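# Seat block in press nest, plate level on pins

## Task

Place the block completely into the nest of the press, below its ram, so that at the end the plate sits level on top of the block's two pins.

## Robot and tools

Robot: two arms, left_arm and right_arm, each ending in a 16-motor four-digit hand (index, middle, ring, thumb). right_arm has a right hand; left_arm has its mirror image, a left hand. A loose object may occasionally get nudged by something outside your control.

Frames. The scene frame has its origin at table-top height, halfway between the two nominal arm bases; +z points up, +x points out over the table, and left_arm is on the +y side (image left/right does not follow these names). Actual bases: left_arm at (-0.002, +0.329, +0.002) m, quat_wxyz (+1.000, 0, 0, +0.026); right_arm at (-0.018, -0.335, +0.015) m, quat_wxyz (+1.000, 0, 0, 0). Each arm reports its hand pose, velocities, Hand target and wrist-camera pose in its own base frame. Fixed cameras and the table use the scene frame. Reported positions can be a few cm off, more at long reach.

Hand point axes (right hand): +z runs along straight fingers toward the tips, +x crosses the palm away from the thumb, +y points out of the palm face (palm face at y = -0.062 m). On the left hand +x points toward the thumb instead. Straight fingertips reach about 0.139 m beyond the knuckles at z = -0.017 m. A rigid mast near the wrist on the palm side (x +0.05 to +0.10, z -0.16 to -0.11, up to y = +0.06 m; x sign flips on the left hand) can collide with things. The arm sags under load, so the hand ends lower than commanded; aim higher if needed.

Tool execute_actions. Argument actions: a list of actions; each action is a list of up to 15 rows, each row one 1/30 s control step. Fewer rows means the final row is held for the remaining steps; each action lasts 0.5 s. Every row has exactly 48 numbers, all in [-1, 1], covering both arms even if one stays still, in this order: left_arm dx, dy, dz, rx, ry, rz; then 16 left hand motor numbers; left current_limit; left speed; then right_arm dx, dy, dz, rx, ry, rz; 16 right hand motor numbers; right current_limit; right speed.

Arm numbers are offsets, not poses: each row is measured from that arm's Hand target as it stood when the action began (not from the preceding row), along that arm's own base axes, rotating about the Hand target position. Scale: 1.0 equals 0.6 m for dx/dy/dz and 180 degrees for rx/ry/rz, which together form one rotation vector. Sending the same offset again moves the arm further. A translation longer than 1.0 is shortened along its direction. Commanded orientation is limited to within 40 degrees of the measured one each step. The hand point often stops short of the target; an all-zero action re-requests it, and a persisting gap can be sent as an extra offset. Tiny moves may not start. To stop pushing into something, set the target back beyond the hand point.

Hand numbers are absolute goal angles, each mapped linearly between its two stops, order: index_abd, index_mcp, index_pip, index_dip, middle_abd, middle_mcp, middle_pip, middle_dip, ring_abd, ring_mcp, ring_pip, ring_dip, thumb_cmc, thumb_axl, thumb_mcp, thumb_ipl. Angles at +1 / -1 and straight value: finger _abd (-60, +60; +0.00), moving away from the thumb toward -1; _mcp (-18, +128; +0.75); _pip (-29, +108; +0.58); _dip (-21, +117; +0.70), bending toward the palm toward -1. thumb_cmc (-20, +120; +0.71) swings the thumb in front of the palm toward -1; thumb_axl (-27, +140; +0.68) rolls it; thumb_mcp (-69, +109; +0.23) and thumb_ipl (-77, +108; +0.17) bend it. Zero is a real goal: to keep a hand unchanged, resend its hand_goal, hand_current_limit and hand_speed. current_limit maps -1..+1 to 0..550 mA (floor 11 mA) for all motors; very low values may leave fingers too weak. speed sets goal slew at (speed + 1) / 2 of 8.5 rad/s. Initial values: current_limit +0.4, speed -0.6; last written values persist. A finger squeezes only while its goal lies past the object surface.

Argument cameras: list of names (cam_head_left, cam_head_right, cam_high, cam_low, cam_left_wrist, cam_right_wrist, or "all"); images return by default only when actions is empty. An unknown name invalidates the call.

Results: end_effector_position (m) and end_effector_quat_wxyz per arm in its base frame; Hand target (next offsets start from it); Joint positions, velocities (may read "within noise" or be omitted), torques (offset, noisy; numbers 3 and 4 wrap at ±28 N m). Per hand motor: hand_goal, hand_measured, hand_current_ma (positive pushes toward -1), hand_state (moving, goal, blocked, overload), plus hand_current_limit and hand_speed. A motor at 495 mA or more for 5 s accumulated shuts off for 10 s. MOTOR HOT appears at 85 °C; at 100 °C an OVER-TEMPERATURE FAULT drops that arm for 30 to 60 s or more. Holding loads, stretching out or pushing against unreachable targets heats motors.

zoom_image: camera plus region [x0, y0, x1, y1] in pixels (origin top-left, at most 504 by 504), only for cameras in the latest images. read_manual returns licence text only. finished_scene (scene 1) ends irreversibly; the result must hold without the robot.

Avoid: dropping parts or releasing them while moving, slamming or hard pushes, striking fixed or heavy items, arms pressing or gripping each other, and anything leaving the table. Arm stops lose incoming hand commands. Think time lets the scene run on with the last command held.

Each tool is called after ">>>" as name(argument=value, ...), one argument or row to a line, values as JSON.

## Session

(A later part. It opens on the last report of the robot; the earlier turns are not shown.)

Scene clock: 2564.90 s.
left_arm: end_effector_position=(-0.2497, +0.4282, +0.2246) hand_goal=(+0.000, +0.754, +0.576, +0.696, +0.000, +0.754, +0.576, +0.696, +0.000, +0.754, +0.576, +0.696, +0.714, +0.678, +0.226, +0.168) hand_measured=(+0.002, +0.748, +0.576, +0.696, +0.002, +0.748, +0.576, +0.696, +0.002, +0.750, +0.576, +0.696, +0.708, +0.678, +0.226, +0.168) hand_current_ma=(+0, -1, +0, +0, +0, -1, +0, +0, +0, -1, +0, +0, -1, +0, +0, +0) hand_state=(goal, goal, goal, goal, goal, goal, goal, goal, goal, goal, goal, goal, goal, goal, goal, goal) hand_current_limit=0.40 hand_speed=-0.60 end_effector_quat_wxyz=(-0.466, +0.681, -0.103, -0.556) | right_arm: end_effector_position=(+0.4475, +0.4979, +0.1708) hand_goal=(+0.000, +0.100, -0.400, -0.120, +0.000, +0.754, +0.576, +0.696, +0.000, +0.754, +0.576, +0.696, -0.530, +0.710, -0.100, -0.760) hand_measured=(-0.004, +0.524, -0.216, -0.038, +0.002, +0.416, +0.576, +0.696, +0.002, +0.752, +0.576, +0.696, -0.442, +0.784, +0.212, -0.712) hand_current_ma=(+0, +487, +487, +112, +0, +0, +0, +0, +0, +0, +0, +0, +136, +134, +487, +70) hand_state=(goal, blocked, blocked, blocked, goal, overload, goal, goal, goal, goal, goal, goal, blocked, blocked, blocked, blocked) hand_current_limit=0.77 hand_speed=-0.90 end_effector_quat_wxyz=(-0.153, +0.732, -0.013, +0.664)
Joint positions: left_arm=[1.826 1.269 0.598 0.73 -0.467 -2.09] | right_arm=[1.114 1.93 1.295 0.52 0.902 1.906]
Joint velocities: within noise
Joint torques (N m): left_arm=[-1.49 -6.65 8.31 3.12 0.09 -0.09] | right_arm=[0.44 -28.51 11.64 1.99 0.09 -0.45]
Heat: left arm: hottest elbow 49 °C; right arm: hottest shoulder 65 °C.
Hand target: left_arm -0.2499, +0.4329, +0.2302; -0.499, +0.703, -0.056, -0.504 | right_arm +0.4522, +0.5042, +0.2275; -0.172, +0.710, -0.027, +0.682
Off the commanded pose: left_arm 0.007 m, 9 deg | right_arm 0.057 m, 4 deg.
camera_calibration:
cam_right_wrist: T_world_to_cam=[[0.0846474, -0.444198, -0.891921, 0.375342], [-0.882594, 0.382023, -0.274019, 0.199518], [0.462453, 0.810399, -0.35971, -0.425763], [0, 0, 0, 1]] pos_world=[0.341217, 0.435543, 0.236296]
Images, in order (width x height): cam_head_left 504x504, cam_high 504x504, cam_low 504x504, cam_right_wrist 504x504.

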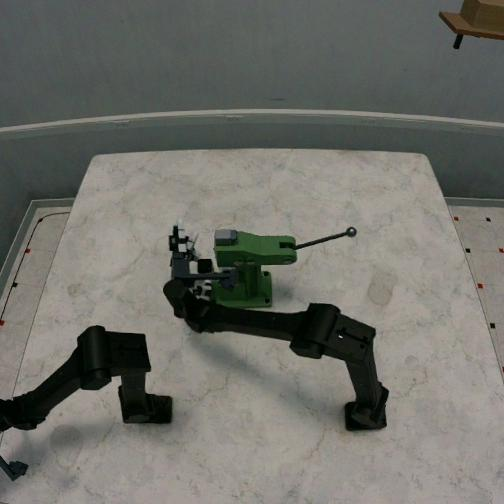

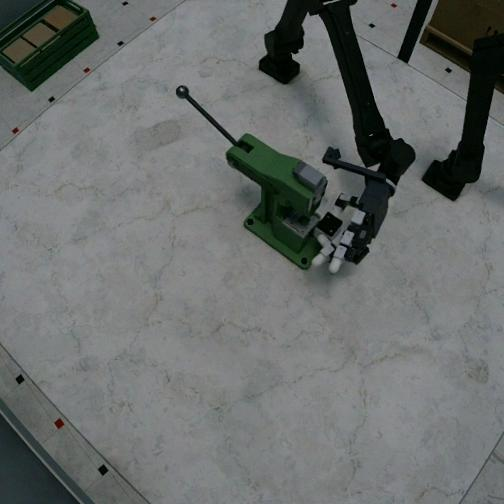

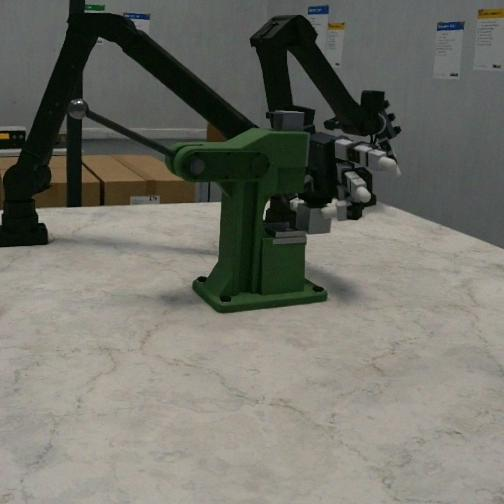

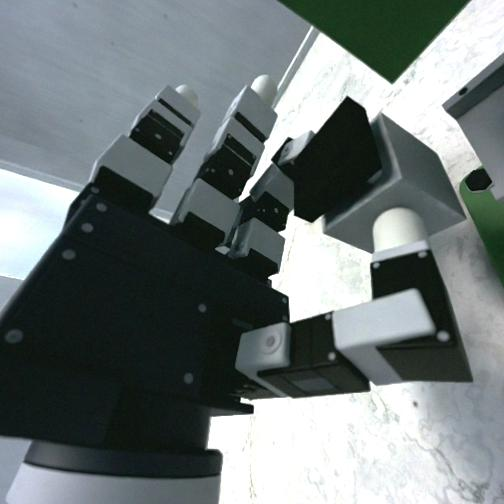

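>>> execute_actions(
  actions=[
    [[0,0,0,0,0,0,0,0.754,0.576,0.696,0,0.754,0.576,0.696,0,0.754,0.576,0.696,0.714,0.678,0.226,0.168,0.4,-0.6,0.008,-0.015,0.0,0.0,0,0,0,0.1,-0.4,-0.12,0,0.754,0.576,0.696,0,0.754,0.576,0.696,-0.53,0.71,-0.1,-0.76,0.77,-0.9],[0,0,0,0,0,0,0,0.754,0.576,0.696,0,0.754,0.576,0.696,0,0.754,0.576,0.696,0.714,0.678,0.226,0.168,0.4,-0.6,0.015,-0.033,0.0,0.0,0,0,0,0.1,-0.4,-0.12,0,0.754,0.576,0.696,0,0.754,0.576,0.696,-0.53,0.71,-0.1,-0.76,0.77,-0.9]],
  ],
  cameras=["cam_low","cam_high","cam_right_wrist"],
)

>>> zoom_image(
  camera="cam_low",
  region=[250, 160, 350, 260],
)

>>> zoom_image(
  camera="cam_right_wrist",
  region=[344, 60, 504, 240],
)

>>> zoom_image(
  camera="cam_high",
  region=[276, 186, 346, 256],
)

Scene clock: 2730.90 s.
left_arm: end_effector_position=(-0.2497, +0.4282, +0.2246) hand_goal=(+0.000, +0.754, +0.576, +0.696, +0.000, +0.754, +0.576, +0.696, +0.000, +0.754, +0.576, +0.696, +0.714, +0.678, +0.226, +0.168) hand_measured=(+0.002, +0.748, +0.576, +0.696, +0.002, +0.748, +0.576, +0.696, +0.002, +0.750, +0.576, +0.696, +0.708, +0.678, +0.226, +0.168) hand_current_ma=(+0, -1, +0, +0, +0, -1, +0, +0, +0, -1, +0, +0, -1, +0, +0, +0) hand_state=(goal, goal, goal, goal, goal, goal, goal, goal, goal, goal, goal, goal, goal, goal, goal, goal) hand_current_limit=0.40 hand_speed=-0.60 end_effector_quat_wxyz=(-0.466, +0.681, -0.103, -0.556) | right_arm: end_effector_position=(+0.4570, +0.4878, +0.1844) hand_goal=(+0.000, +0.100, -0.400, -0.120, +0.000, +0.754, +0.576, +0.696, +0.000, +0.754, +0.576, +0.696, -0.530, +0.710, -0.100, -0.760) hand_measured=(-0.004, +0.524, -0.216, -0.038, +0.002, +0.416, +0.576, +0.696, +0.002, +0.752, +0.576, +0.696, -0.442, +0.784, +0.212, -0.712) hand_current_ma=(+0, +487, +487, +112, +0, +0, +0, +0, +0, +0, +0, +0, +136, +134, +487, +70) hand_state=(goal, blocked, blocked, blocked, goal, overload, goal, goal, goal, goal, goal, goal, blocked, blocked, blocked, blocked) hand_current_limit=0.77 hand_speed=-0.90 end_effector_quat_wxyz=(-0.159, +0.728, -0.017, +0.666)
Joint positions: left_arm=[1.826 1.269 0.598 0.73 -0.467 -2.09] | right_arm=[1.091 1.9 1.283 0.52 0.877 1.903]
Joint torques (N m): left_arm=[-0.67 -6.59 8.2 3 0.08 -0.02] | right_arm=[-0.03 -27.93 9.37 2.67 -0.05 -0.43]
Heat: left arm: hottest elbow 49 °C; right arm: hottest shoulder 67 °C.
Hand target: left_arm -0.2499, +0.4329, +0.2302; -0.499, +0.703, -0.056, -0.504 | right_arm +0.4613, +0.4844, +0.2276; -0.172, +0.710, -0.027, +0.682
Off the commanded pose: left_arm 0.007 m, 9 deg | right_arm 0.043 m, 3 deg.
joint sent to its limit (left arm) — joint 6 (wrist roll), lower limit. The joint targets are off in orientation, not in position.
camera_calibration:
cam_right_wrist: T_world_to_cam=[[0.0916031, -0.430593, -0.897886, 0.373407], [-0.88187, 0.383715, -0.273985, 0.214324], [0.462508, 0.816917, -0.344577, -0.423124], [0, 0, 0, 1]] pos_world=[0.350499, 0.424204, 0.248199]
Images, in order (width x height): cam_high 504x504, cam_low 504x504, cam_right_wrist 504x504.

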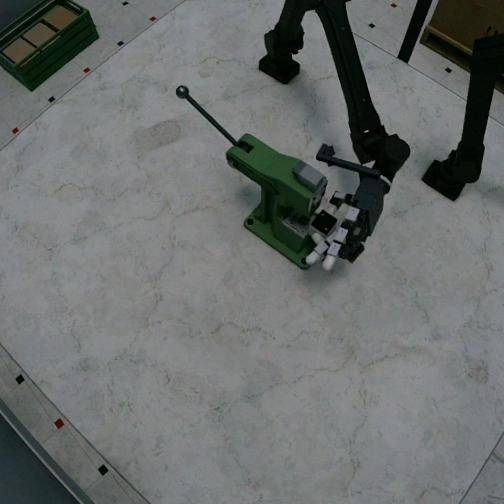

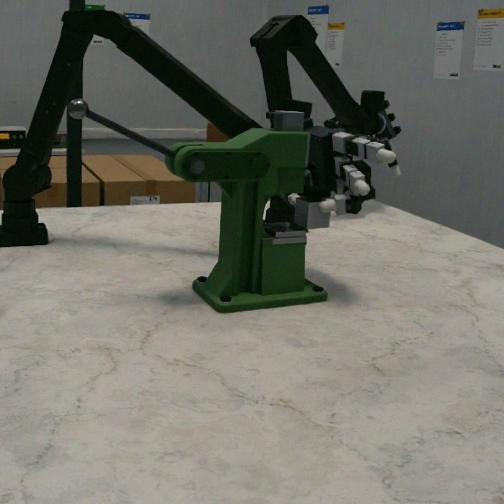

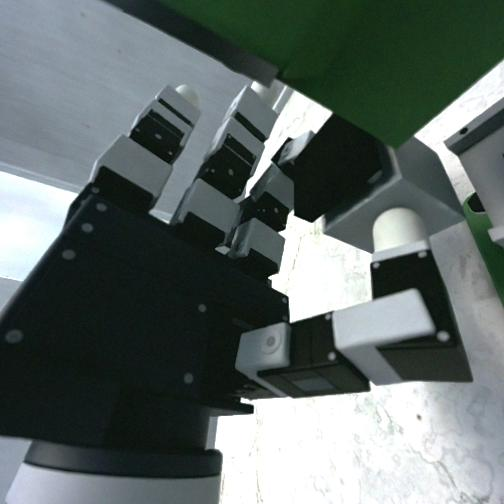

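Scaled by 5.040 from the camera's 504x504 image, which has a finer 720x720 frame.

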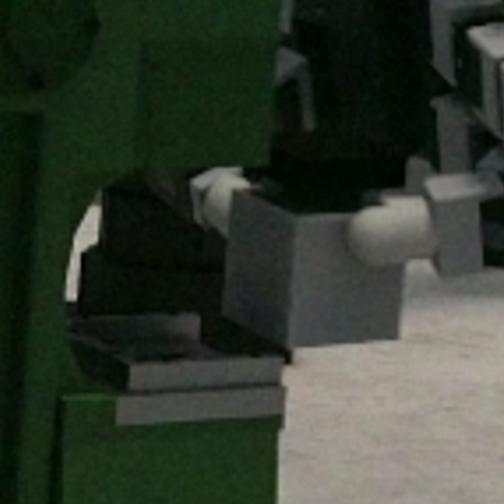

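Scaled by 2.800 from the camera's 504x504 image, which has a finer 720x720 frame.

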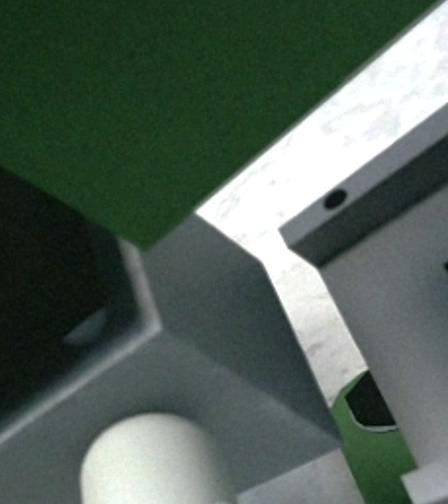

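Scaled by 7.200 from the camera's 504x504 image, which has a finer 720x720 frame.

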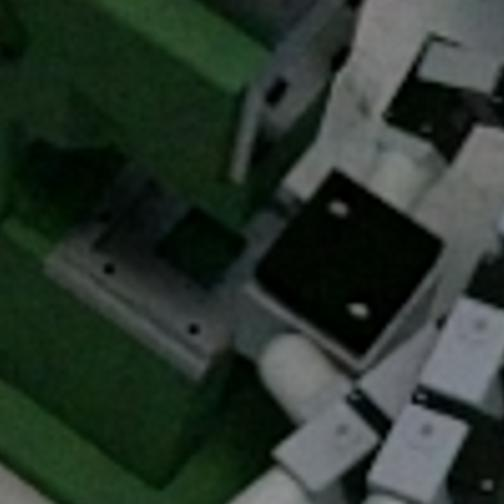

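>>> execute_actions(
  actions=[],
  cameras=["cam_low","cam_high","cam_right_wrist"],
)

>>> zoom_image(
  camera="cam_right_wrist",
  region=[344, 60, 504, 240],
)

>>> zoom_image(
  camera="cam_low",
  region=[250, 160, 350, 260],
)

Scene clock: 2768.07 s.
left_arm: end_effector_position=(-0.2497, +0.4282, +0.2246) hand_goal=(+0.000, +0.754, +0.576, +0.696, +0.000, +0.754, +0.576, +0.696, +0.000, +0.754, +0.576, +0.696, +0.714, +0.678, +0.226, +0.168) hand_measured=(+0.002, +0.748, +0.576, +0.696, +0.002, +0.748, +0.576, +0.696, +0.002, +0.750, +0.576, +0.696, +0.708, +0.678, +0.226, +0.168) hand_current_ma=(+0, -1, +0, +0, +0, -1, +0, +0, +0, -1, +0, +0, -1, +0, +0, +0) hand_state=(goal, goal, goal, goal, goal, goal, goal, goal, goal, goal, goal, goal, goal, goal, goal, goal) hand_current_limit=0.40 hand_speed=-0.60 end_effector_quat_wxyz=(-0.466, +0.681, -0.103, -0.556) | right_arm: end_effector_position=(+0.4570, +0.4878, +0.1844) hand_goal=(+0.000, +0.100, -0.400, -0.120, +0.000, +0.754, +0.576, +0.696, +0.000, +0.754, +0.576, +0.696, -0.530, +0.710, -0.100, -0.760) hand_measured=(-0.004, +0.524, -0.216, -0.038, +0.002, +0.416, +0.576, +0.696, +0.002, +0.752, +0.576, +0.696, -0.442, +0.784, +0.212, -0.712) hand_current_ma=(+0, +487, +487, +112, +0, +0, +0, +0, +0, +0, +0, +0, +136, +134, +487, +70) hand_state=(goal, blocked, blocked, blocked, goal, overload, goal, goal, goal, goal, goal, goal, blocked, blocked, blocked, blocked) hand_current_limit=0.77 hand_speed=-0.90 end_effector_quat_wxyz=(-0.159, +0.728, -0.017, +0.666)
Joint positions: left_arm=[1.826 1.269 0.598 0.73 -0.467 -2.09] | right_arm=[1.091 1.9 1.283 0.52 0.877 1.903]
Joint velocities: within noise
Joint torques (N m): left_arm=[-0.85 -5.48 8.25 2.81 0.09 -0.12] | right_arm=[0.03 -27.69 9.39 2.61 -0.07 -0.43]
Heat: left arm: hottest elbow 49 °C; right arm: hottest shoulder 65 °C.
Hand target: left_arm -0.2499, +0.4329, +0.2302; -0.499, +0.703, -0.056, -0.504 | right_arm +0.4613, +0.4844, +0.2276; -0.172, +0.710, -0.027, +0.682
Off the commanded pose: left_arm 0.007 m, 9 deg | right_arm 0.043 m, 3 deg.
camera_calibration:
cam_right_wrist: T_world_to_cam=[[0.0916031, -0.430593, -0.897886, 0.373407], [-0.88187, 0.383715, -0.273985, 0.214324], [0.462508, 0.816917, -0.344577, -0.423124], [0, 0, 0, 1]] pos_world=[0.350499, 0.424204, 0.248199]
Images, in order (width x height): cam_high 504x504, cam_low 504x504, cam_right_wrist 504x504.

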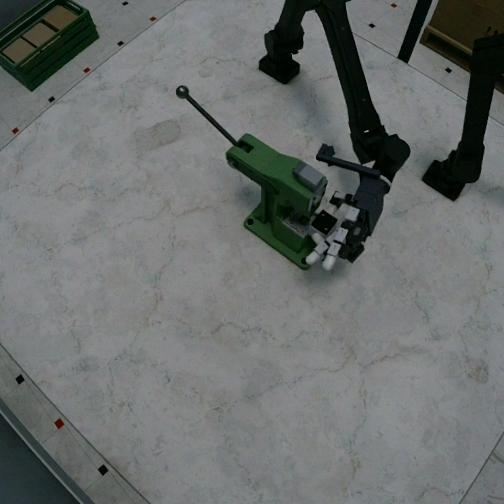

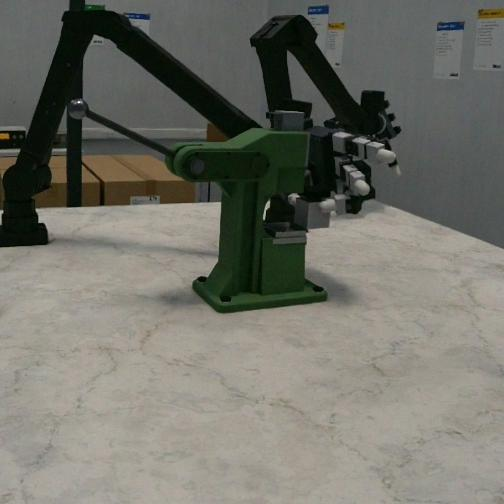

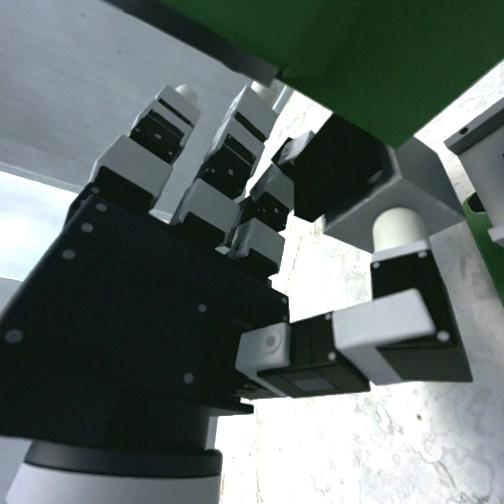

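Scaled by 2.800 from the camera's 504x504 image, which has a finer 720x720 frame.

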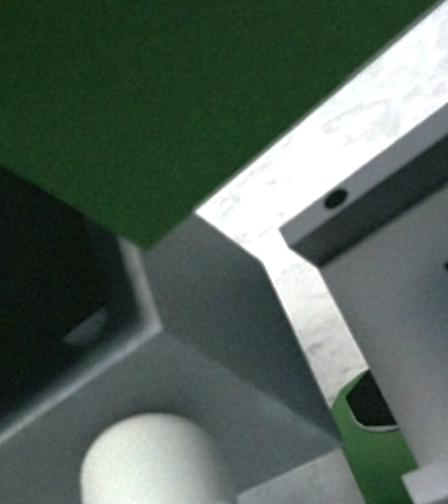

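Scaled by 5.040 from the camera's 504x504 image, which has a finer 720x720 frame.

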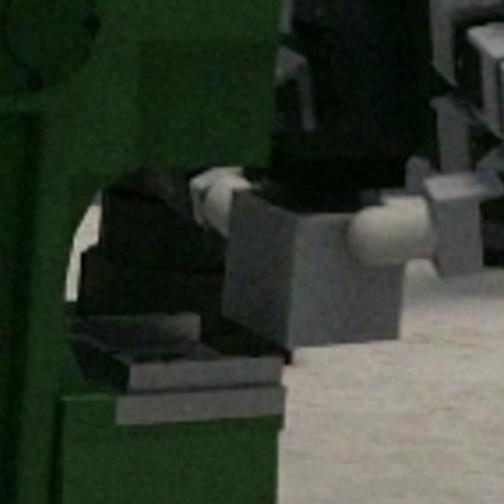

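>>> execute_actions(
  actions=[
    [[0,0,0,0,0,0,0,0.754,0.576,0.696,0,0.754,0.576,0.696,0,0.754,0.576,0.696,0.714,0.678,0.226,0.168,0.4,-0.6,0,0,-0.042,0,0,0,0,0.1,-0.4,-0.12,0,0.754,0.576,0.696,0,0.754,0.576,0.696,-0.53,0.71,-0.1,-0.76,0.77,-0.9],[0,0,0,0,0,0,0,0.754,0.576,0.696,0,0.754,0.576,0.696,0,0.754,0.576,0.696,0.714,0.678,0.226,0.168,0.4,-0.6,0,0,-0.083,0,0,0,0,0.1,-0.4,-0.12,0,0.754,0.576,0.696,0,0.754,0.576,0.696,-0.53,0.71,-0.1,-0.76,0.77,-0.9]],
  ],
  cameras=[],
)

Scene clock: 2779.23 s.
left_arm: end_effector_position=(-0.2497, +0.4282, +0.2246) hand_goal=(+0.000, +0.754, +0.576, +0.696, +0.000, +0.754, +0.576, +0.696, +0.000, +0.754, +0.576, +0.696, +0.714, +0.678, +0.226, +0.168) hand_measured=(+0.002, +0.748, +0.576, +0.696, +0.002, +0.748, +0.576, +0.696, +0.002, +0.750, +0.576, +0.696, +0.708, +0.678, +0.226, +0.168) hand_current_ma=(+0, -1, +0, +0, +0, -1, +0, +0, +0, -1, +0, +0, -1, +0, +0, +0) hand_state=(goal, goal, goal, goal, goal, goal, goal, goal, goal, goal, goal, goal, goal, goal, goal, goal) hand_current_limit=0.40 hand_speed=-0.60 end_effector_quat_wxyz=(-0.466, +0.681, -0.103, -0.556) | right_arm: end_effector_position=(+0.4547, +0.4833, +0.1674) hand_goal=(+0.000, +0.100, -0.400, -0.120, +0.000, +0.754, +0.576, +0.696, +0.000, +0.754, +0.576, +0.696, -0.530, +0.710, -0.100, -0.760) hand_measured=(-0.004, +0.524, -0.216, -0.038, +0.002, +0.408, +0.576, +0.696, +0.002, +0.752, +0.576, +0.696, -0.442, +0.784, +0.212, -0.712) hand_current_ma=(+0, +487, +487, +112, +0, +0, +0, +0, +0, +0, +0, +0, +136, +134, +487, +70) hand_state=(goal, blocked, blocked, blocked, goal, overload, goal, goal, goal, goal, goal, goal, blocked, blocked, blocked, blocked) hand_current_limit=0.77 hand_speed=-0.90 end_effector_quat_wxyz=(-0.172, +0.720, -0.026, +0.672)
Joint positions: left_arm=[1.826 1.269 0.598 0.73 -0.467 -2.09] | right_arm=[1.091 1.918 1.242 0.617 0.876 1.903]
Joint torques (N m): left_arm=[-0.97 -6.36 8.36 3.06 0.17 -0.06] | right_arm=[-0.09 -22.48 9.26 3.19 -0.1 -0.42]
Heat: left arm: hottest elbow 49 °C; right arm: hottest shoulder 65 °C.
Hand target: left_arm -0.2499, +0.4329, +0.2302; -0.499, +0.703, -0.056, -0.504 | right_arm +0.4613, +0.4843, +0.1778; -0.172, +0.710, -0.027, +0.682
Off the commanded pose: left_arm 0.007 m, 9 deg | right_arm 0.012 m, 2 deg.
joint sent to its limit (left arm) — joint 6 (wrist roll), lower limit. The joint targets are off in orientation, not in position.
No camera images: "cameras" was empty.

>>> execute_actions(
  actions=[],
  cameras=["cam_low","cam_high","cam_right_wrist"],
)

>>> zoom_image(
  camera="cam_right_wrist",
  region=[344, 60, 504, 240],
)

>>> zoom_image(
  camera="cam_low",
  region=[250, 160, 350, 260],
)

>>> zoom_image(
  camera="cam_high",
  region=[276, 186, 346, 256],
)

Scene clock: 2788.70 s.
left_arm: end_effector_position=(-0.2497, +0.4282, +0.2246) hand_goal=(+0.000, +0.754, +0.576, +0.696, +0.000, +0.754, +0.576, +0.696, +0.000, +0.754, +0.576, +0.696, +0.714, +0.678, +0.226, +0.168) hand_measured=(+0.002, +0.748, +0.576, +0.696, +0.002, +0.748, +0.576, +0.696, +0.002, +0.750, +0.576, +0.696, +0.708, +0.678, +0.226, +0.168) hand_current_ma=(+0, -1, +0, +0, +0, -1, +0, +0, +0, -1, +0, +0, -1, +0, +0, +0) hand_state=(goal, goal, goal, goal, goal, goal, goal, goal, goal, goal, goal, goal, goal, goal, goal, goal) hand_current_limit=0.40 hand_speed=-0.60 end_effector_quat_wxyz=(-0.466, +0.681, -0.103, -0.556) | right_arm: end_effector_position=(+0.4547, +0.4833, +0.1674) hand_goal=(+0.000, +0.100, -0.400, -0.120, +0.000, +0.754, +0.576, +0.696, +0.000, +0.754, +0.576, +0.696, -0.530, +0.710, -0.100, -0.760) hand_measured=(-0.004, +0.524, -0.216, -0.038, +0.002, +0.374, +0.576, +0.696, +0.002, +0.752, +0.576, +0.696, -0.442, +0.784, +0.212, -0.712) hand_current_ma=(+0, +487, +487, +112, +0, +0, +0, +0, +0, +0, +0, +0, +136, +134, +487, +70) hand_state=(goal, blocked, blocked, blocked, goal, overload, goal, goal, goal, goal, goal, goal, blocked, blocked, blocked, blocked) hand_current_limit=0.77 hand_speed=-0.90 end_effector_quat_wxyz=(-0.172, +0.720, -0.026, +0.672)
Joint positions: left_arm=[1.826 1.269 0.598 0.73 -0.467 -2.09] | right_arm=[1.091 1.918 1.242 0.617 0.876 1.903]
Joint velocities: within noise
Joint torques (N m): left_arm=[-0.32 -6.53 8.38 2.96 0.11 -0.07] | right_arm=[-0.21 -22.48 9.25 3.18 -0.1 -0.43]
Heat: left arm: hottest elbow 49 °C; right arm: hottest shoulder 64 °C.
Hand target: left_arm -0.2499, +0.4329, +0.2302; -0.499, +0.703, -0.056, -0.504 | right_arm +0.4613, +0.4843, +0.1778; -0.172, +0.710, -0.027, +0.682
Off the commanded pose: left_arm 0.007 m, 9 deg | right_arm 0.012 m, 2 deg.
camera_calibration:
cam_right_wrist: T_world_to_cam=[[0.107604, -0.400164, -0.910105, 0.33655], [-0.877404, 0.392262, -0.276212, 0.203448], [0.467529, 0.828251, -0.308896, -0.43796], [0, 0, 0, 1]] pos_world=[0.347051, 0.41761, 0.227206]
Images, in order (width x height): cam_high 504x504, cam_low 504x504, cam_right_wrist 504x504.

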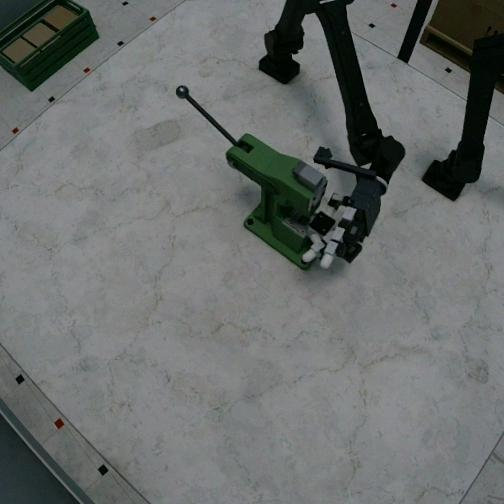

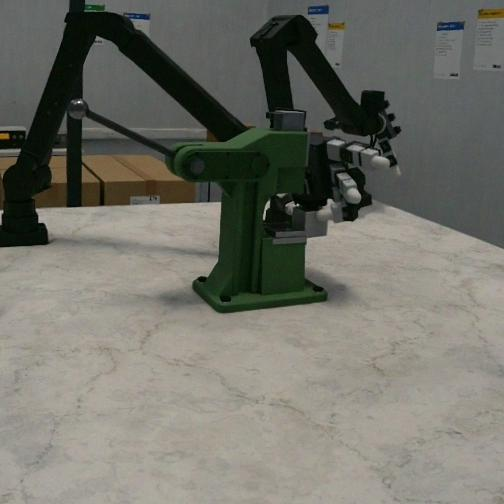

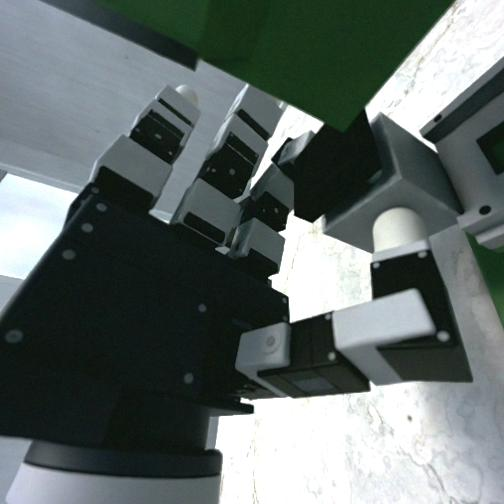

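Scaled by 2.800 from the camera's 504x504 image, which has a finer 720x720 frame.

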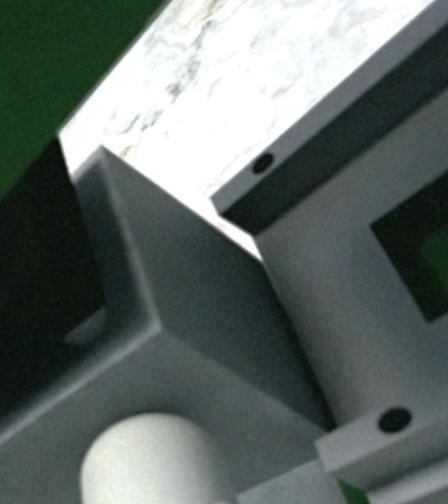

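Scaled by 5.040 from the camera's 504x504 image, which has a finer 720x720 frame.

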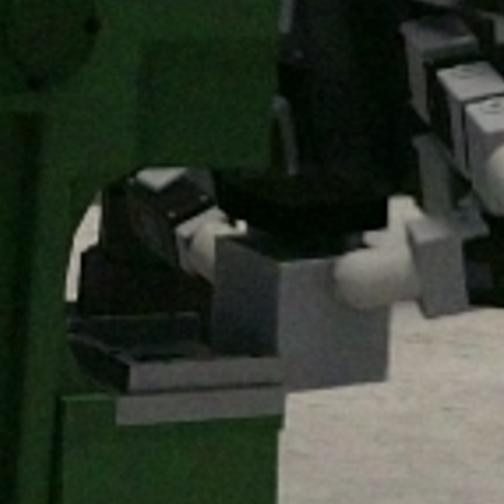

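Scaled by 7.200 from the camera's 504x504 image, which has a finer 720x720 frame.

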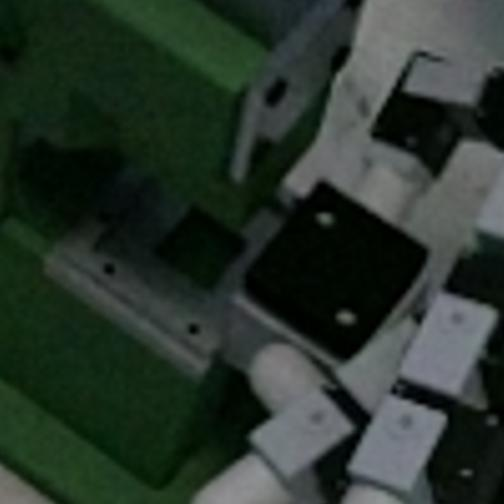

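>>> execute_actions(
  actions=[
    [[0,0,0,0,0,0,0,0.754,0.576,0.696,0,0.754,0.576,0.696,0,0.754,0.576,0.696,0.714,0.678,0.226,0.168,0.4,-0.6,0,0.005,0.025,0,0,0,0,0.1,-0.4,-0.12,0,0.754,0.576,0.696,0,0.754,0.576,0.696,-0.53,0.71,-0.1,-0.76,0.77,-0.9],[0,0,0,0,0,0,0,0.754,0.576,0.696,0,0.754,0.576,0.696,0,0.754,0.576,0.696,0.714,0.678,0.226,0.168,0.4,-0.6,0,0.01,0.058,0,0,0,0,0.1,-0.4,-0.12,0,0.754,0.576,0.696,0,0.754,0.576,0.696,-0.53,0.71,-0.1,-0.76,0.77,-0.9]],
  ],
  cameras=["cam_low","cam_right_wrist"],
)

>>> zoom_image(
  camera="cam_low",
  region=[250, 160, 350, 260],
)

Scene clock: 2837.53 s.
left_arm: end_effector_position=(-0.2497, +0.4282, +0.2246) hand_goal=(+0.000, +0.754, +0.576, +0.696, +0.000, +0.754, +0.576, +0.696, +0.000, +0.754, +0.576, +0.696, +0.714, +0.678, +0.226, +0.168) hand_measured=(+0.002, +0.748, +0.576, +0.696, +0.002, +0.748, +0.576, +0.696, +0.002, +0.750, +0.576, +0.696, +0.708, +0.678, +0.226, +0.168) hand_current_ma=(+0, -1, +0, +0, +0, -1, +0, +0, +0, -1, +0, +0, -1, +0, +0, +0) hand_state=(goal, goal, goal, goal, goal, goal, goal, goal, goal, goal, goal, goal, goal, goal, goal, goal) hand_current_limit=0.40 hand_speed=-0.60 end_effector_quat_wxyz=(-0.466, +0.681, -0.103, -0.556) | right_arm: end_effector_position=(+0.4532, +0.4810, +0.1615) hand_goal=(+0.000, +0.100, -0.400, -0.120, +0.000, +0.754, +0.576, +0.696, +0.000, +0.754, +0.576, +0.696, -0.530, +0.710, -0.100, -0.760) hand_measured=(-0.004, +0.524, -0.216, -0.038, +0.002, +0.366, +0.576, +0.696, +0.002, +0.752, +0.576, +0.696, -0.442, +0.784, +0.212, -0.716) hand_current_ma=(+0, +487, +487, +112, +0, +0, +0, +0, +0, +0, +0, +0, +136, +134, +487, +62) hand_state=(goal, blocked, blocked, blocked, goal, overload, goal, goal, goal, goal, goal, goal, blocked, blocked, blocked, blocked) hand_current_limit=0.77 hand_speed=-0.90 end_effector_quat_wxyz=(-0.156, +0.731, -0.013, +0.664)
Joint positions: left_arm=[1.826 1.269 0.598 0.73 -0.467 -2.09] | right_arm=[1.092 1.918 1.242 0.57 0.876 1.903]
Joint torques (N m): left_arm=[-0.73 -5.54 8.35 2.78 0.12 -0.06] | right_arm=[0.26 -26.7 12.31 1.87 0.16 -0.44]
Heat: left arm: hottest elbow 49 °C; right arm: hottest elbow 61 °C.
Hand target: left_arm -0.2499, +0.4329, +0.2302; -0.499, +0.703, -0.056, -0.504 | right_arm +0.4612, +0.4903, +0.2126; -0.172, +0.710, -0.027, +0.682
Off the commanded pose: left_arm 0.007 m, 9 deg | right_arm 0.053 m, 4 deg.
joint sent to its limit (left arm) — joint 6 (wrist roll), lower limit. The joint targets are off in orientation, not in position.
camera_calibration:
cam_right_wrist: T_world_to_cam=[[0.0881667, -0.438582, -0.894356, 0.355137], [-0.883721, 0.379857, -0.273396, 0.209842], [0.459634, 0.814466, -0.354094, -0.419642], [0, 0, 0, 1]] pos_world=[0.347012, 0.417831, 0.226397]
Images, in order (width x height): cam_low 504x504, cam_right_wrist 504x504.

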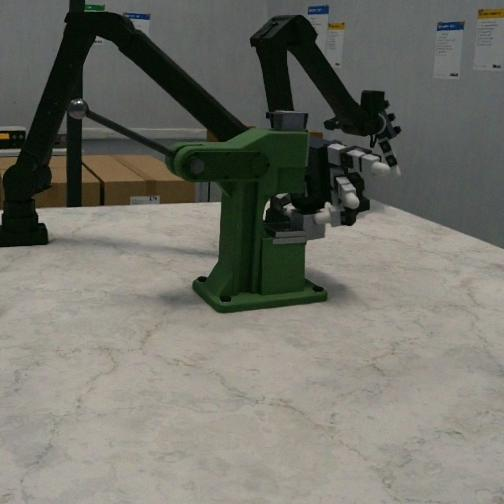

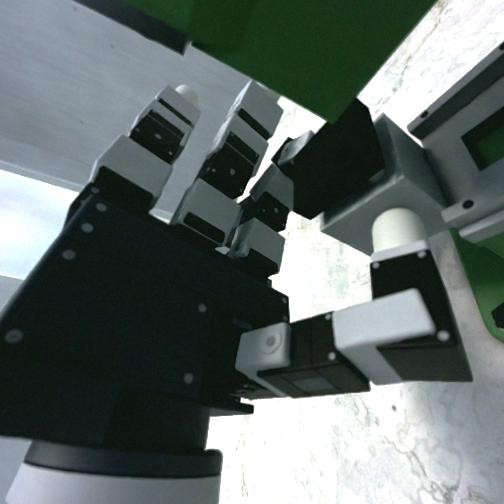

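Scaled by 5.040 from the camera's 504x504 image, which has a finer 720x720 frame.

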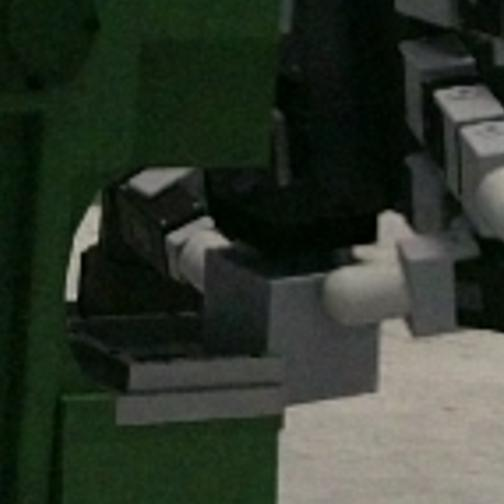

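>>> execute_actions(
  actions=[
    [[0,0,0,0,0,0,0,0.754,0.576,0.696,0,0.754,0.576,0.696,0,0.754,0.576,0.696,0.714,0.678,0.226,0.168,0.4,-0.6,0,0,0.01,0,0,0,0,0.1,-0.4,-0.12,0,0.754,0.576,0.696,0,0.754,0.576,0.696,-0.53,0.71,-0.1,-0.76,0.77,-0.9],[0,0,0,0,0,0,0,0.754,0.576,0.696,0,0.754,0.576,0.696,0,0.754,0.576,0.696,0.714,0.678,0.226,0.168,0.4,-0.6,0,0.005,0.022,0,0,0,0,0.1,-0.4,-0.12,0,0.754,0.576,0.696,0,0.754,0.576,0.696,-0.53,0.71,-0.1,-0.76,0.77,-0.9]],
  ],
  cameras=["cam_low","cam_right_wrist"],
)

>>> zoom_image(
  camera="cam_low",
  region=[250, 160, 350, 260],
)

Scene clock: 2848.33 s.
left_arm: end_effector_position=(-0.2497, +0.4282, +0.2246) hand_goal=(+0.000, +0.754, +0.576, +0.696, +0.000, +0.754, +0.576, +0.696, +0.000, +0.754, +0.576, +0.696, +0.714, +0.678, +0.226, +0.168) hand_measured=(+0.002, +0.748, +0.576, +0.696, +0.002, +0.748, +0.576, +0.696, +0.002, +0.750, +0.576, +0.696, +0.708, +0.678, +0.226, +0.168) hand_current_ma=(+0, -1, +0, +0, +0, -1, +0, +0, +0, -1, +0, +0, -1, +0, +0, +0) hand_state=(goal, goal, goal, goal, goal, goal, goal, goal, goal, goal, goal, goal, goal, goal, goal, goal) hand_current_limit=0.40 hand_speed=-0.60 end_effector_quat_wxyz=(-0.466, +0.681, -0.103, -0.556) | right_arm: end_effector_position=(+0.4536, +0.4818, +0.1617) hand_goal=(+0.000, +0.100, -0.400, -0.120, +0.000, +0.754, +0.576, +0.696, +0.000, +0.754, +0.576, +0.696, -0.530, +0.710, -0.100, -0.760) hand_measured=(-0.004, +0.524, -0.216, -0.038, +0.002, +0.366, +0.576, +0.696, +0.002, +0.752, +0.576, +0.696, -0.442, +0.784, +0.212, -0.716) hand_current_ma=(+0, +487, +487, +112, +0, +0, +0, +0, +0, +0, +0, +0, +136, +134, +487, +61) hand_state=(goal, blocked, blocked, blocked, goal, overload, goal, goal, goal, goal, goal, goal, blocked, blocked, blocked, blocked) hand_current_limit=0.77 hand_speed=-0.90 end_effector_quat_wxyz=(-0.148, +0.736, -0.007, +0.660)
Joint positions: left_arm=[1.826 1.269 0.598 0.73 -0.467 -2.09] | right_arm=[1.092 1.918 1.252 0.534 0.876 1.903]
Joint torques (N m): left_arm=[-0.56 -6.42 8.09 3.08 0.15 0] | right_arm=[0.5 -28.16 12.97 1.94 0.28 -0.43]
Heat: left arm: hottest elbow 49 °C; right arm: hottest elbow 63 °C.
Hand target: left_arm -0.2499, +0.4329, +0.2302; -0.499, +0.703, -0.056, -0.504 | right_arm +0.4612, +0.4933, +0.2258; -0.172, +0.710, -0.027, +0.682
Off the commanded pose: left_arm 0.007 m, 9 deg | right_arm 0.066 m, 5 deg.
joint sent to its limit (left arm) — joint 6 (wrist roll), lower limit. The joint targets are off in orientation, not in position.
camera_calibration:
cam_right_wrist: T_world_to_cam=[[0.0780667, -0.457969, -0.885534, 0.368077], [-0.886614, 0.374274, -0.271724, 0.213689], [0.455874, 0.806339, -0.376824, -0.411119], [0, 0, 0, 1]] pos_world=[0.348144, 0.420091, 0.229089]
Images, in order (width x height): cam_low 504x504, cam_right_wrist 504x504.

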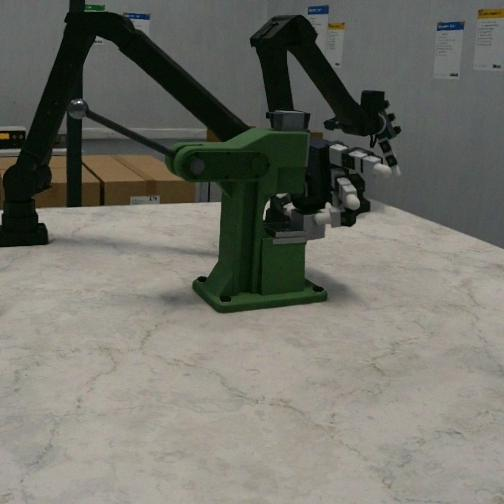

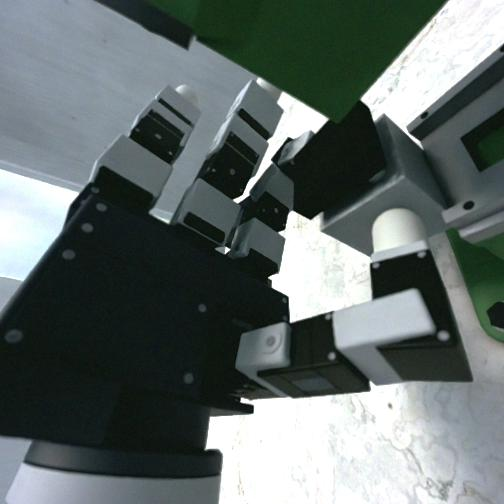

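Scaled by 5.040 from the camera's 504x504 image, which has a finer 720x720 frame.

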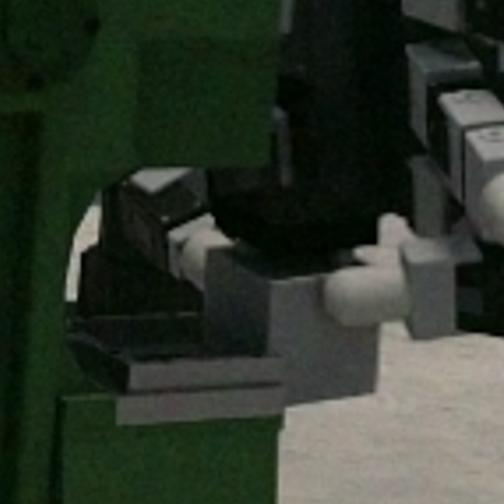

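>>> execute_actions(
  actions=[
    [[0,0,0,0,0,0,0,0.754,0.576,0.696,0,0.754,0.576,0.696,0,0.754,0.576,0.696,0.714,0.678,0.226,0.168,0.4,-0.6,0,0,0.008,0,0,0,0,0.1,-0.4,-0.12,0,0.754,0.576,0.696,0,0.754,0.576,0.696,-0.53,0.71,-0.1,-0.76,0.77,-0.9],[0,0,0,0,0,0,0,0.754,0.576,0.696,0,0.754,0.576,0.696,0,0.754,0.576,0.696,0.714,0.678,0.226,0.168,0.4,-0.6,0,0,0.014,0,0,0,0,0.1,-0.4,-0.12,0,0.754,0.576,0.696,0,0.754,0.576,0.696,-0.53,0.71,-0.1,-0.76,0.77,-0.9]],
  ],
  cameras=["cam_low"],
)

>>> zoom_image(
  camera="cam_low",
  region=[250, 160, 350, 260],
)

Scene clock: 2861.33 s.
left_arm: end_effector_position=(-0.2497, +0.4282, +0.2246) hand_goal=(+0.000, +0.754, +0.576, +0.696, +0.000, +0.754, +0.576, +0.696, +0.000, +0.754, +0.576, +0.696, +0.714, +0.678, +0.226, +0.168) hand_measured=(+0.002, +0.748, +0.576, +0.696, +0.002, +0.748, +0.576, +0.696, +0.002, +0.750, +0.576, +0.696, +0.708, +0.678, +0.226, +0.168) hand_current_ma=(+0, -1, +0, +0, +0, -1, +0, +0, +0, -1, +0, +0, -1, +0, +0, +0) hand_state=(goal, goal, goal, goal, goal, goal, goal, goal, goal, goal, goal, goal, goal, goal, goal, goal) hand_current_limit=0.40 hand_speed=-0.60 end_effector_quat_wxyz=(-0.466, +0.681, -0.103, -0.556) | right_arm: end_effector_position=(+0.4537, +0.4818, +0.1709) hand_goal=(+0.000, +0.100, -0.400, -0.120, +0.000, +0.754, +0.576, +0.696, +0.000, +0.754, +0.576, +0.696, -0.530, +0.710, -0.100, -0.760) hand_measured=(-0.004, +0.524, -0.216, -0.038, +0.002, +0.366, +0.576, +0.696, +0.002, +0.752, +0.576, +0.696, -0.442, +0.784, +0.212, -0.716) hand_current_ma=(+0, +487, +487, +112, +0, +0, +0, +0, +0, +0, +0, +0, +136, +134, +487, +61) hand_state=(goal, blocked, blocked, blocked, goal, overload, goal, goal, goal, goal, goal, goal, blocked, blocked, blocked, blocked) hand_current_limit=0.77 hand_speed=-0.90 end_effector_quat_wxyz=(-0.148, +0.736, -0.008, +0.661)
Joint positions: left_arm=[1.826 1.269 0.598 0.73 -0.467 -2.09] | right_arm=[1.092 1.905 1.26 0.515 0.878 1.903]
Joint torques (N m): left_arm=[-0.97 -6.53 8.34 3.18 0.12 -0.06] | right_arm=[0.44 -27.93 13.15 1.98 0.2 -0.43]
Heat: left arm: hottest elbow 49 °C; right arm: hottest elbow 64 °C.
Hand target: left_arm -0.2499, +0.4329, +0.2302; -0.499, +0.703, -0.056, -0.504 | right_arm +0.4613, +0.4934, +0.2342; -0.172, +0.710, -0.027, +0.682
Off the commanded pose: left_arm 0.007 m, 9 deg | right_arm 0.065 m, 5 deg.
joint sent to its limit (left arm) — joint 6 (wrist roll), lower limit. The joint targets are off in orientation, not in position.
Images, in order (width x height): cam_low 504x504.

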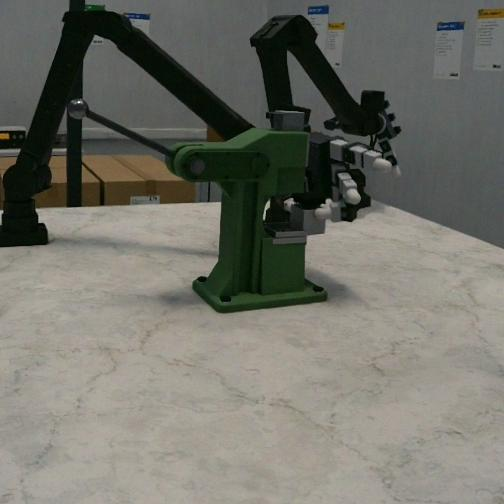

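Scaled by 5.040 from the camera's 504x504 image, which has a finer 720x720 frame.

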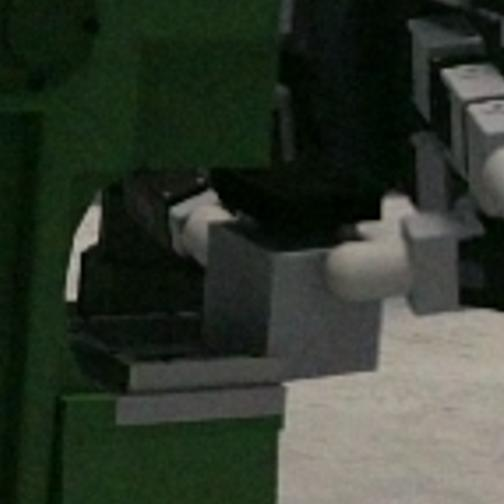

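>>> execute_actions(
  actions=[
    [[0,0,0,0,0,0,0,0.754,0.576,0.696,0,0.754,0.576,0.696,0,0.754,0.576,0.696,0.714,0.678,0.226,0.168,0.4,-0.6,0,0,0.008,0,0,0,0,0.1,-0.4,-0.12,0,0.754,0.576,0.696,0,0.754,0.576,0.696,-0.53,0.71,-0.1,-0.76,0.77,-0.9]],
  ],
  cameras=["cam_low","cam_right_wrist","cam_high"],
)

>>> zoom_image(
  camera="cam_low",
  region=[250, 160, 350, 260],
)

>>> zoom_image(
  camera="cam_right_wrist",
  region=[344, 60, 504, 240],
)

>>> zoom_image(
  camera="cam_high",
  region=[276, 186, 346, 256],
)

Scene clock: 2874.57 s.
left_arm: end_effector_position=(-0.2497, +0.4282, +0.2246) hand_goal=(+0.000, +0.754, +0.576, +0.696, +0.000, +0.754, +0.576, +0.696, +0.000, +0.754, +0.576, +0.696, +0.714, +0.678, +0.226, +0.168) hand_measured=(+0.002, +0.748, +0.576, +0.696, +0.002, +0.748, +0.576, +0.696, +0.002, +0.750, +0.576, +0.696, +0.708, +0.678, +0.226, +0.168) hand_current_ma=(+0, -1, +0, +0, +0, -1, +0, +0, +0, -1, +0, +0, -1, +0, +0, +0) hand_state=(goal, goal, goal, goal, goal, goal, goal, goal, goal, goal, goal, goal, goal, goal, goal, goal) hand_current_limit=0.40 hand_speed=-0.60 end_effector_quat_wxyz=(-0.466, +0.681, -0.103, -0.556) | right_arm: end_effector_position=(+0.4536, +0.4812, +0.1742) hand_goal=(+0.000, +0.100, -0.400, -0.120, +0.000, +0.754, +0.576, +0.696, +0.000, +0.754, +0.576, +0.696, -0.530, +0.710, -0.100, -0.760) hand_measured=(-0.004, +0.524, -0.216, -0.038, +0.002, +0.366, +0.576, +0.696, +0.002, +0.752, +0.576, +0.696, -0.442, +0.784, +0.212, -0.716) hand_current_ma=(+0, +487, +487, +112, +0, +0, +0, +0, +0, +0, +0, +0, +136, +134, +487, +61) hand_state=(goal, blocked, blocked, blocked, goal, overload, goal, goal, goal, goal, goal, goal, blocked, blocked, blocked, blocked) hand_current_limit=0.77 hand_speed=-0.90 end_effector_quat_wxyz=(-0.146, +0.737, -0.008, +0.660)
Joint positions: left_arm=[1.826 1.269 0.598 0.73 -0.467 -2.09] | right_arm=[1.092 1.899 1.263 0.502 0.881 1.903]
Joint torques (N m): left_arm=[0.21 -5.71 8.51 2.96 0.08 -0.06] | right_arm=[0.62 -27.87 13.26 2.02 0.11 -0.43]
Heat: left arm: hottest elbow 49 °C; right arm: hottest elbow 67 °C.
Hand target: left_arm -0.2499, +0.4329, +0.2302; -0.499, +0.703, -0.056, -0.504 | right_arm +0.4612, +0.4933, +0.2390; -0.172, +0.710, -0.027, +0.682
Off the commanded pose: left_arm 0.007 m, 9 deg | right_arm 0.066 m, 5 deg.
joint sent to its limit (left arm) — joint 6 (wrist roll), lower limit. The joint targets are off in orientation, not in position.
camera_calibration:
cam_right_wrist: T_world_to_cam=[[0.0754617, -0.460639, -0.884374, 0.381222], [-0.885287, 0.377198, -0.272009, 0.215331], [0.458882, 0.803451, -0.379334, -0.405515], [0, 0, 0, 1]] pos_world=[0.347945, 0.420195, 0.241889]
Images, in order (width x height): cam_high 504x504, cam_low 504x504, cam_right_wrist 504x504.

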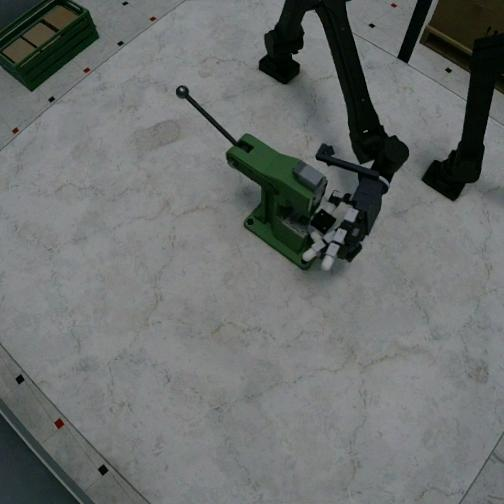

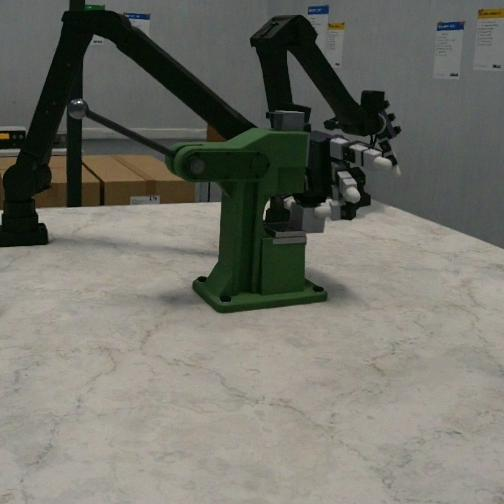

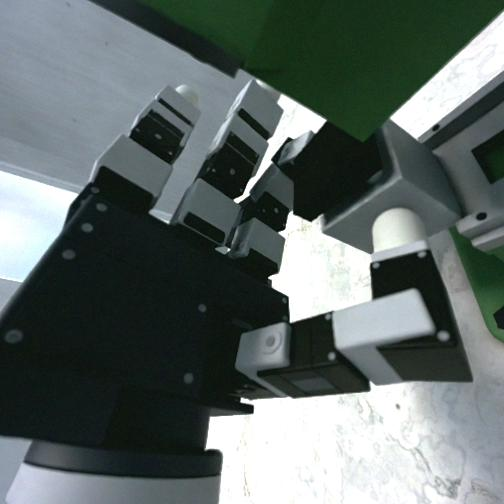

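Scaled by 5.040 from the camera's 504x504 image, which has a finer 720x720 frame.

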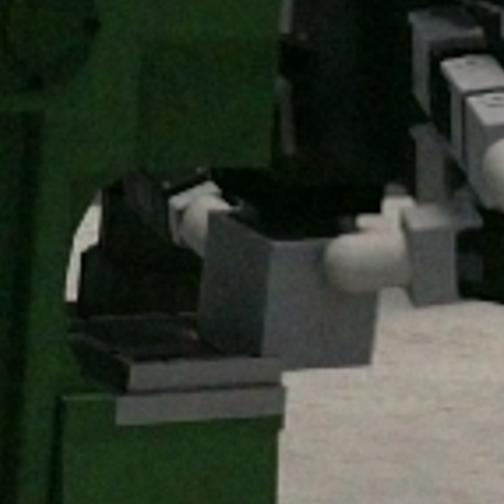

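Scaled by 2.800 from the camera's 504x504 image, which has a finer 720x720 frame.

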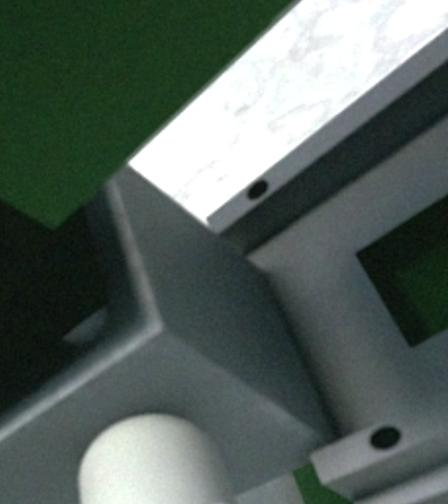

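Scaled by 7.200 from the camera's 504x504 image, which has a finer 720x720 frame.

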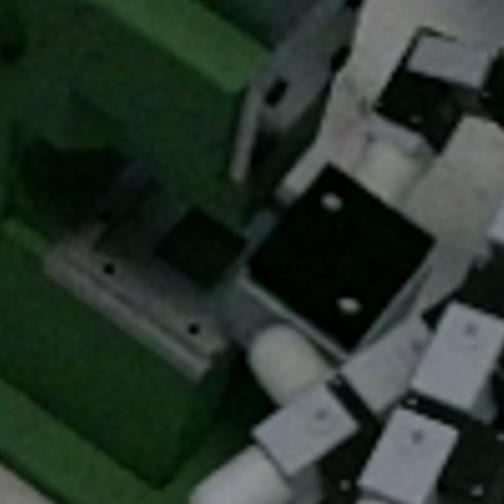

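>>> zoom_image(
  camera="cam_low",
  region=[270, 196, 330, 256],
)

Scaled by 8.400 from the camera's 504x504 image, which has a finer 720x720 frame.

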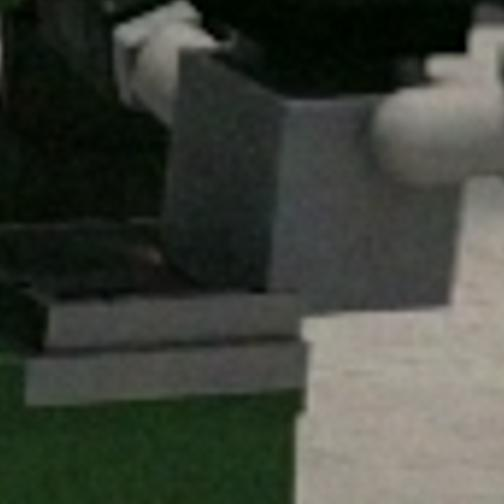

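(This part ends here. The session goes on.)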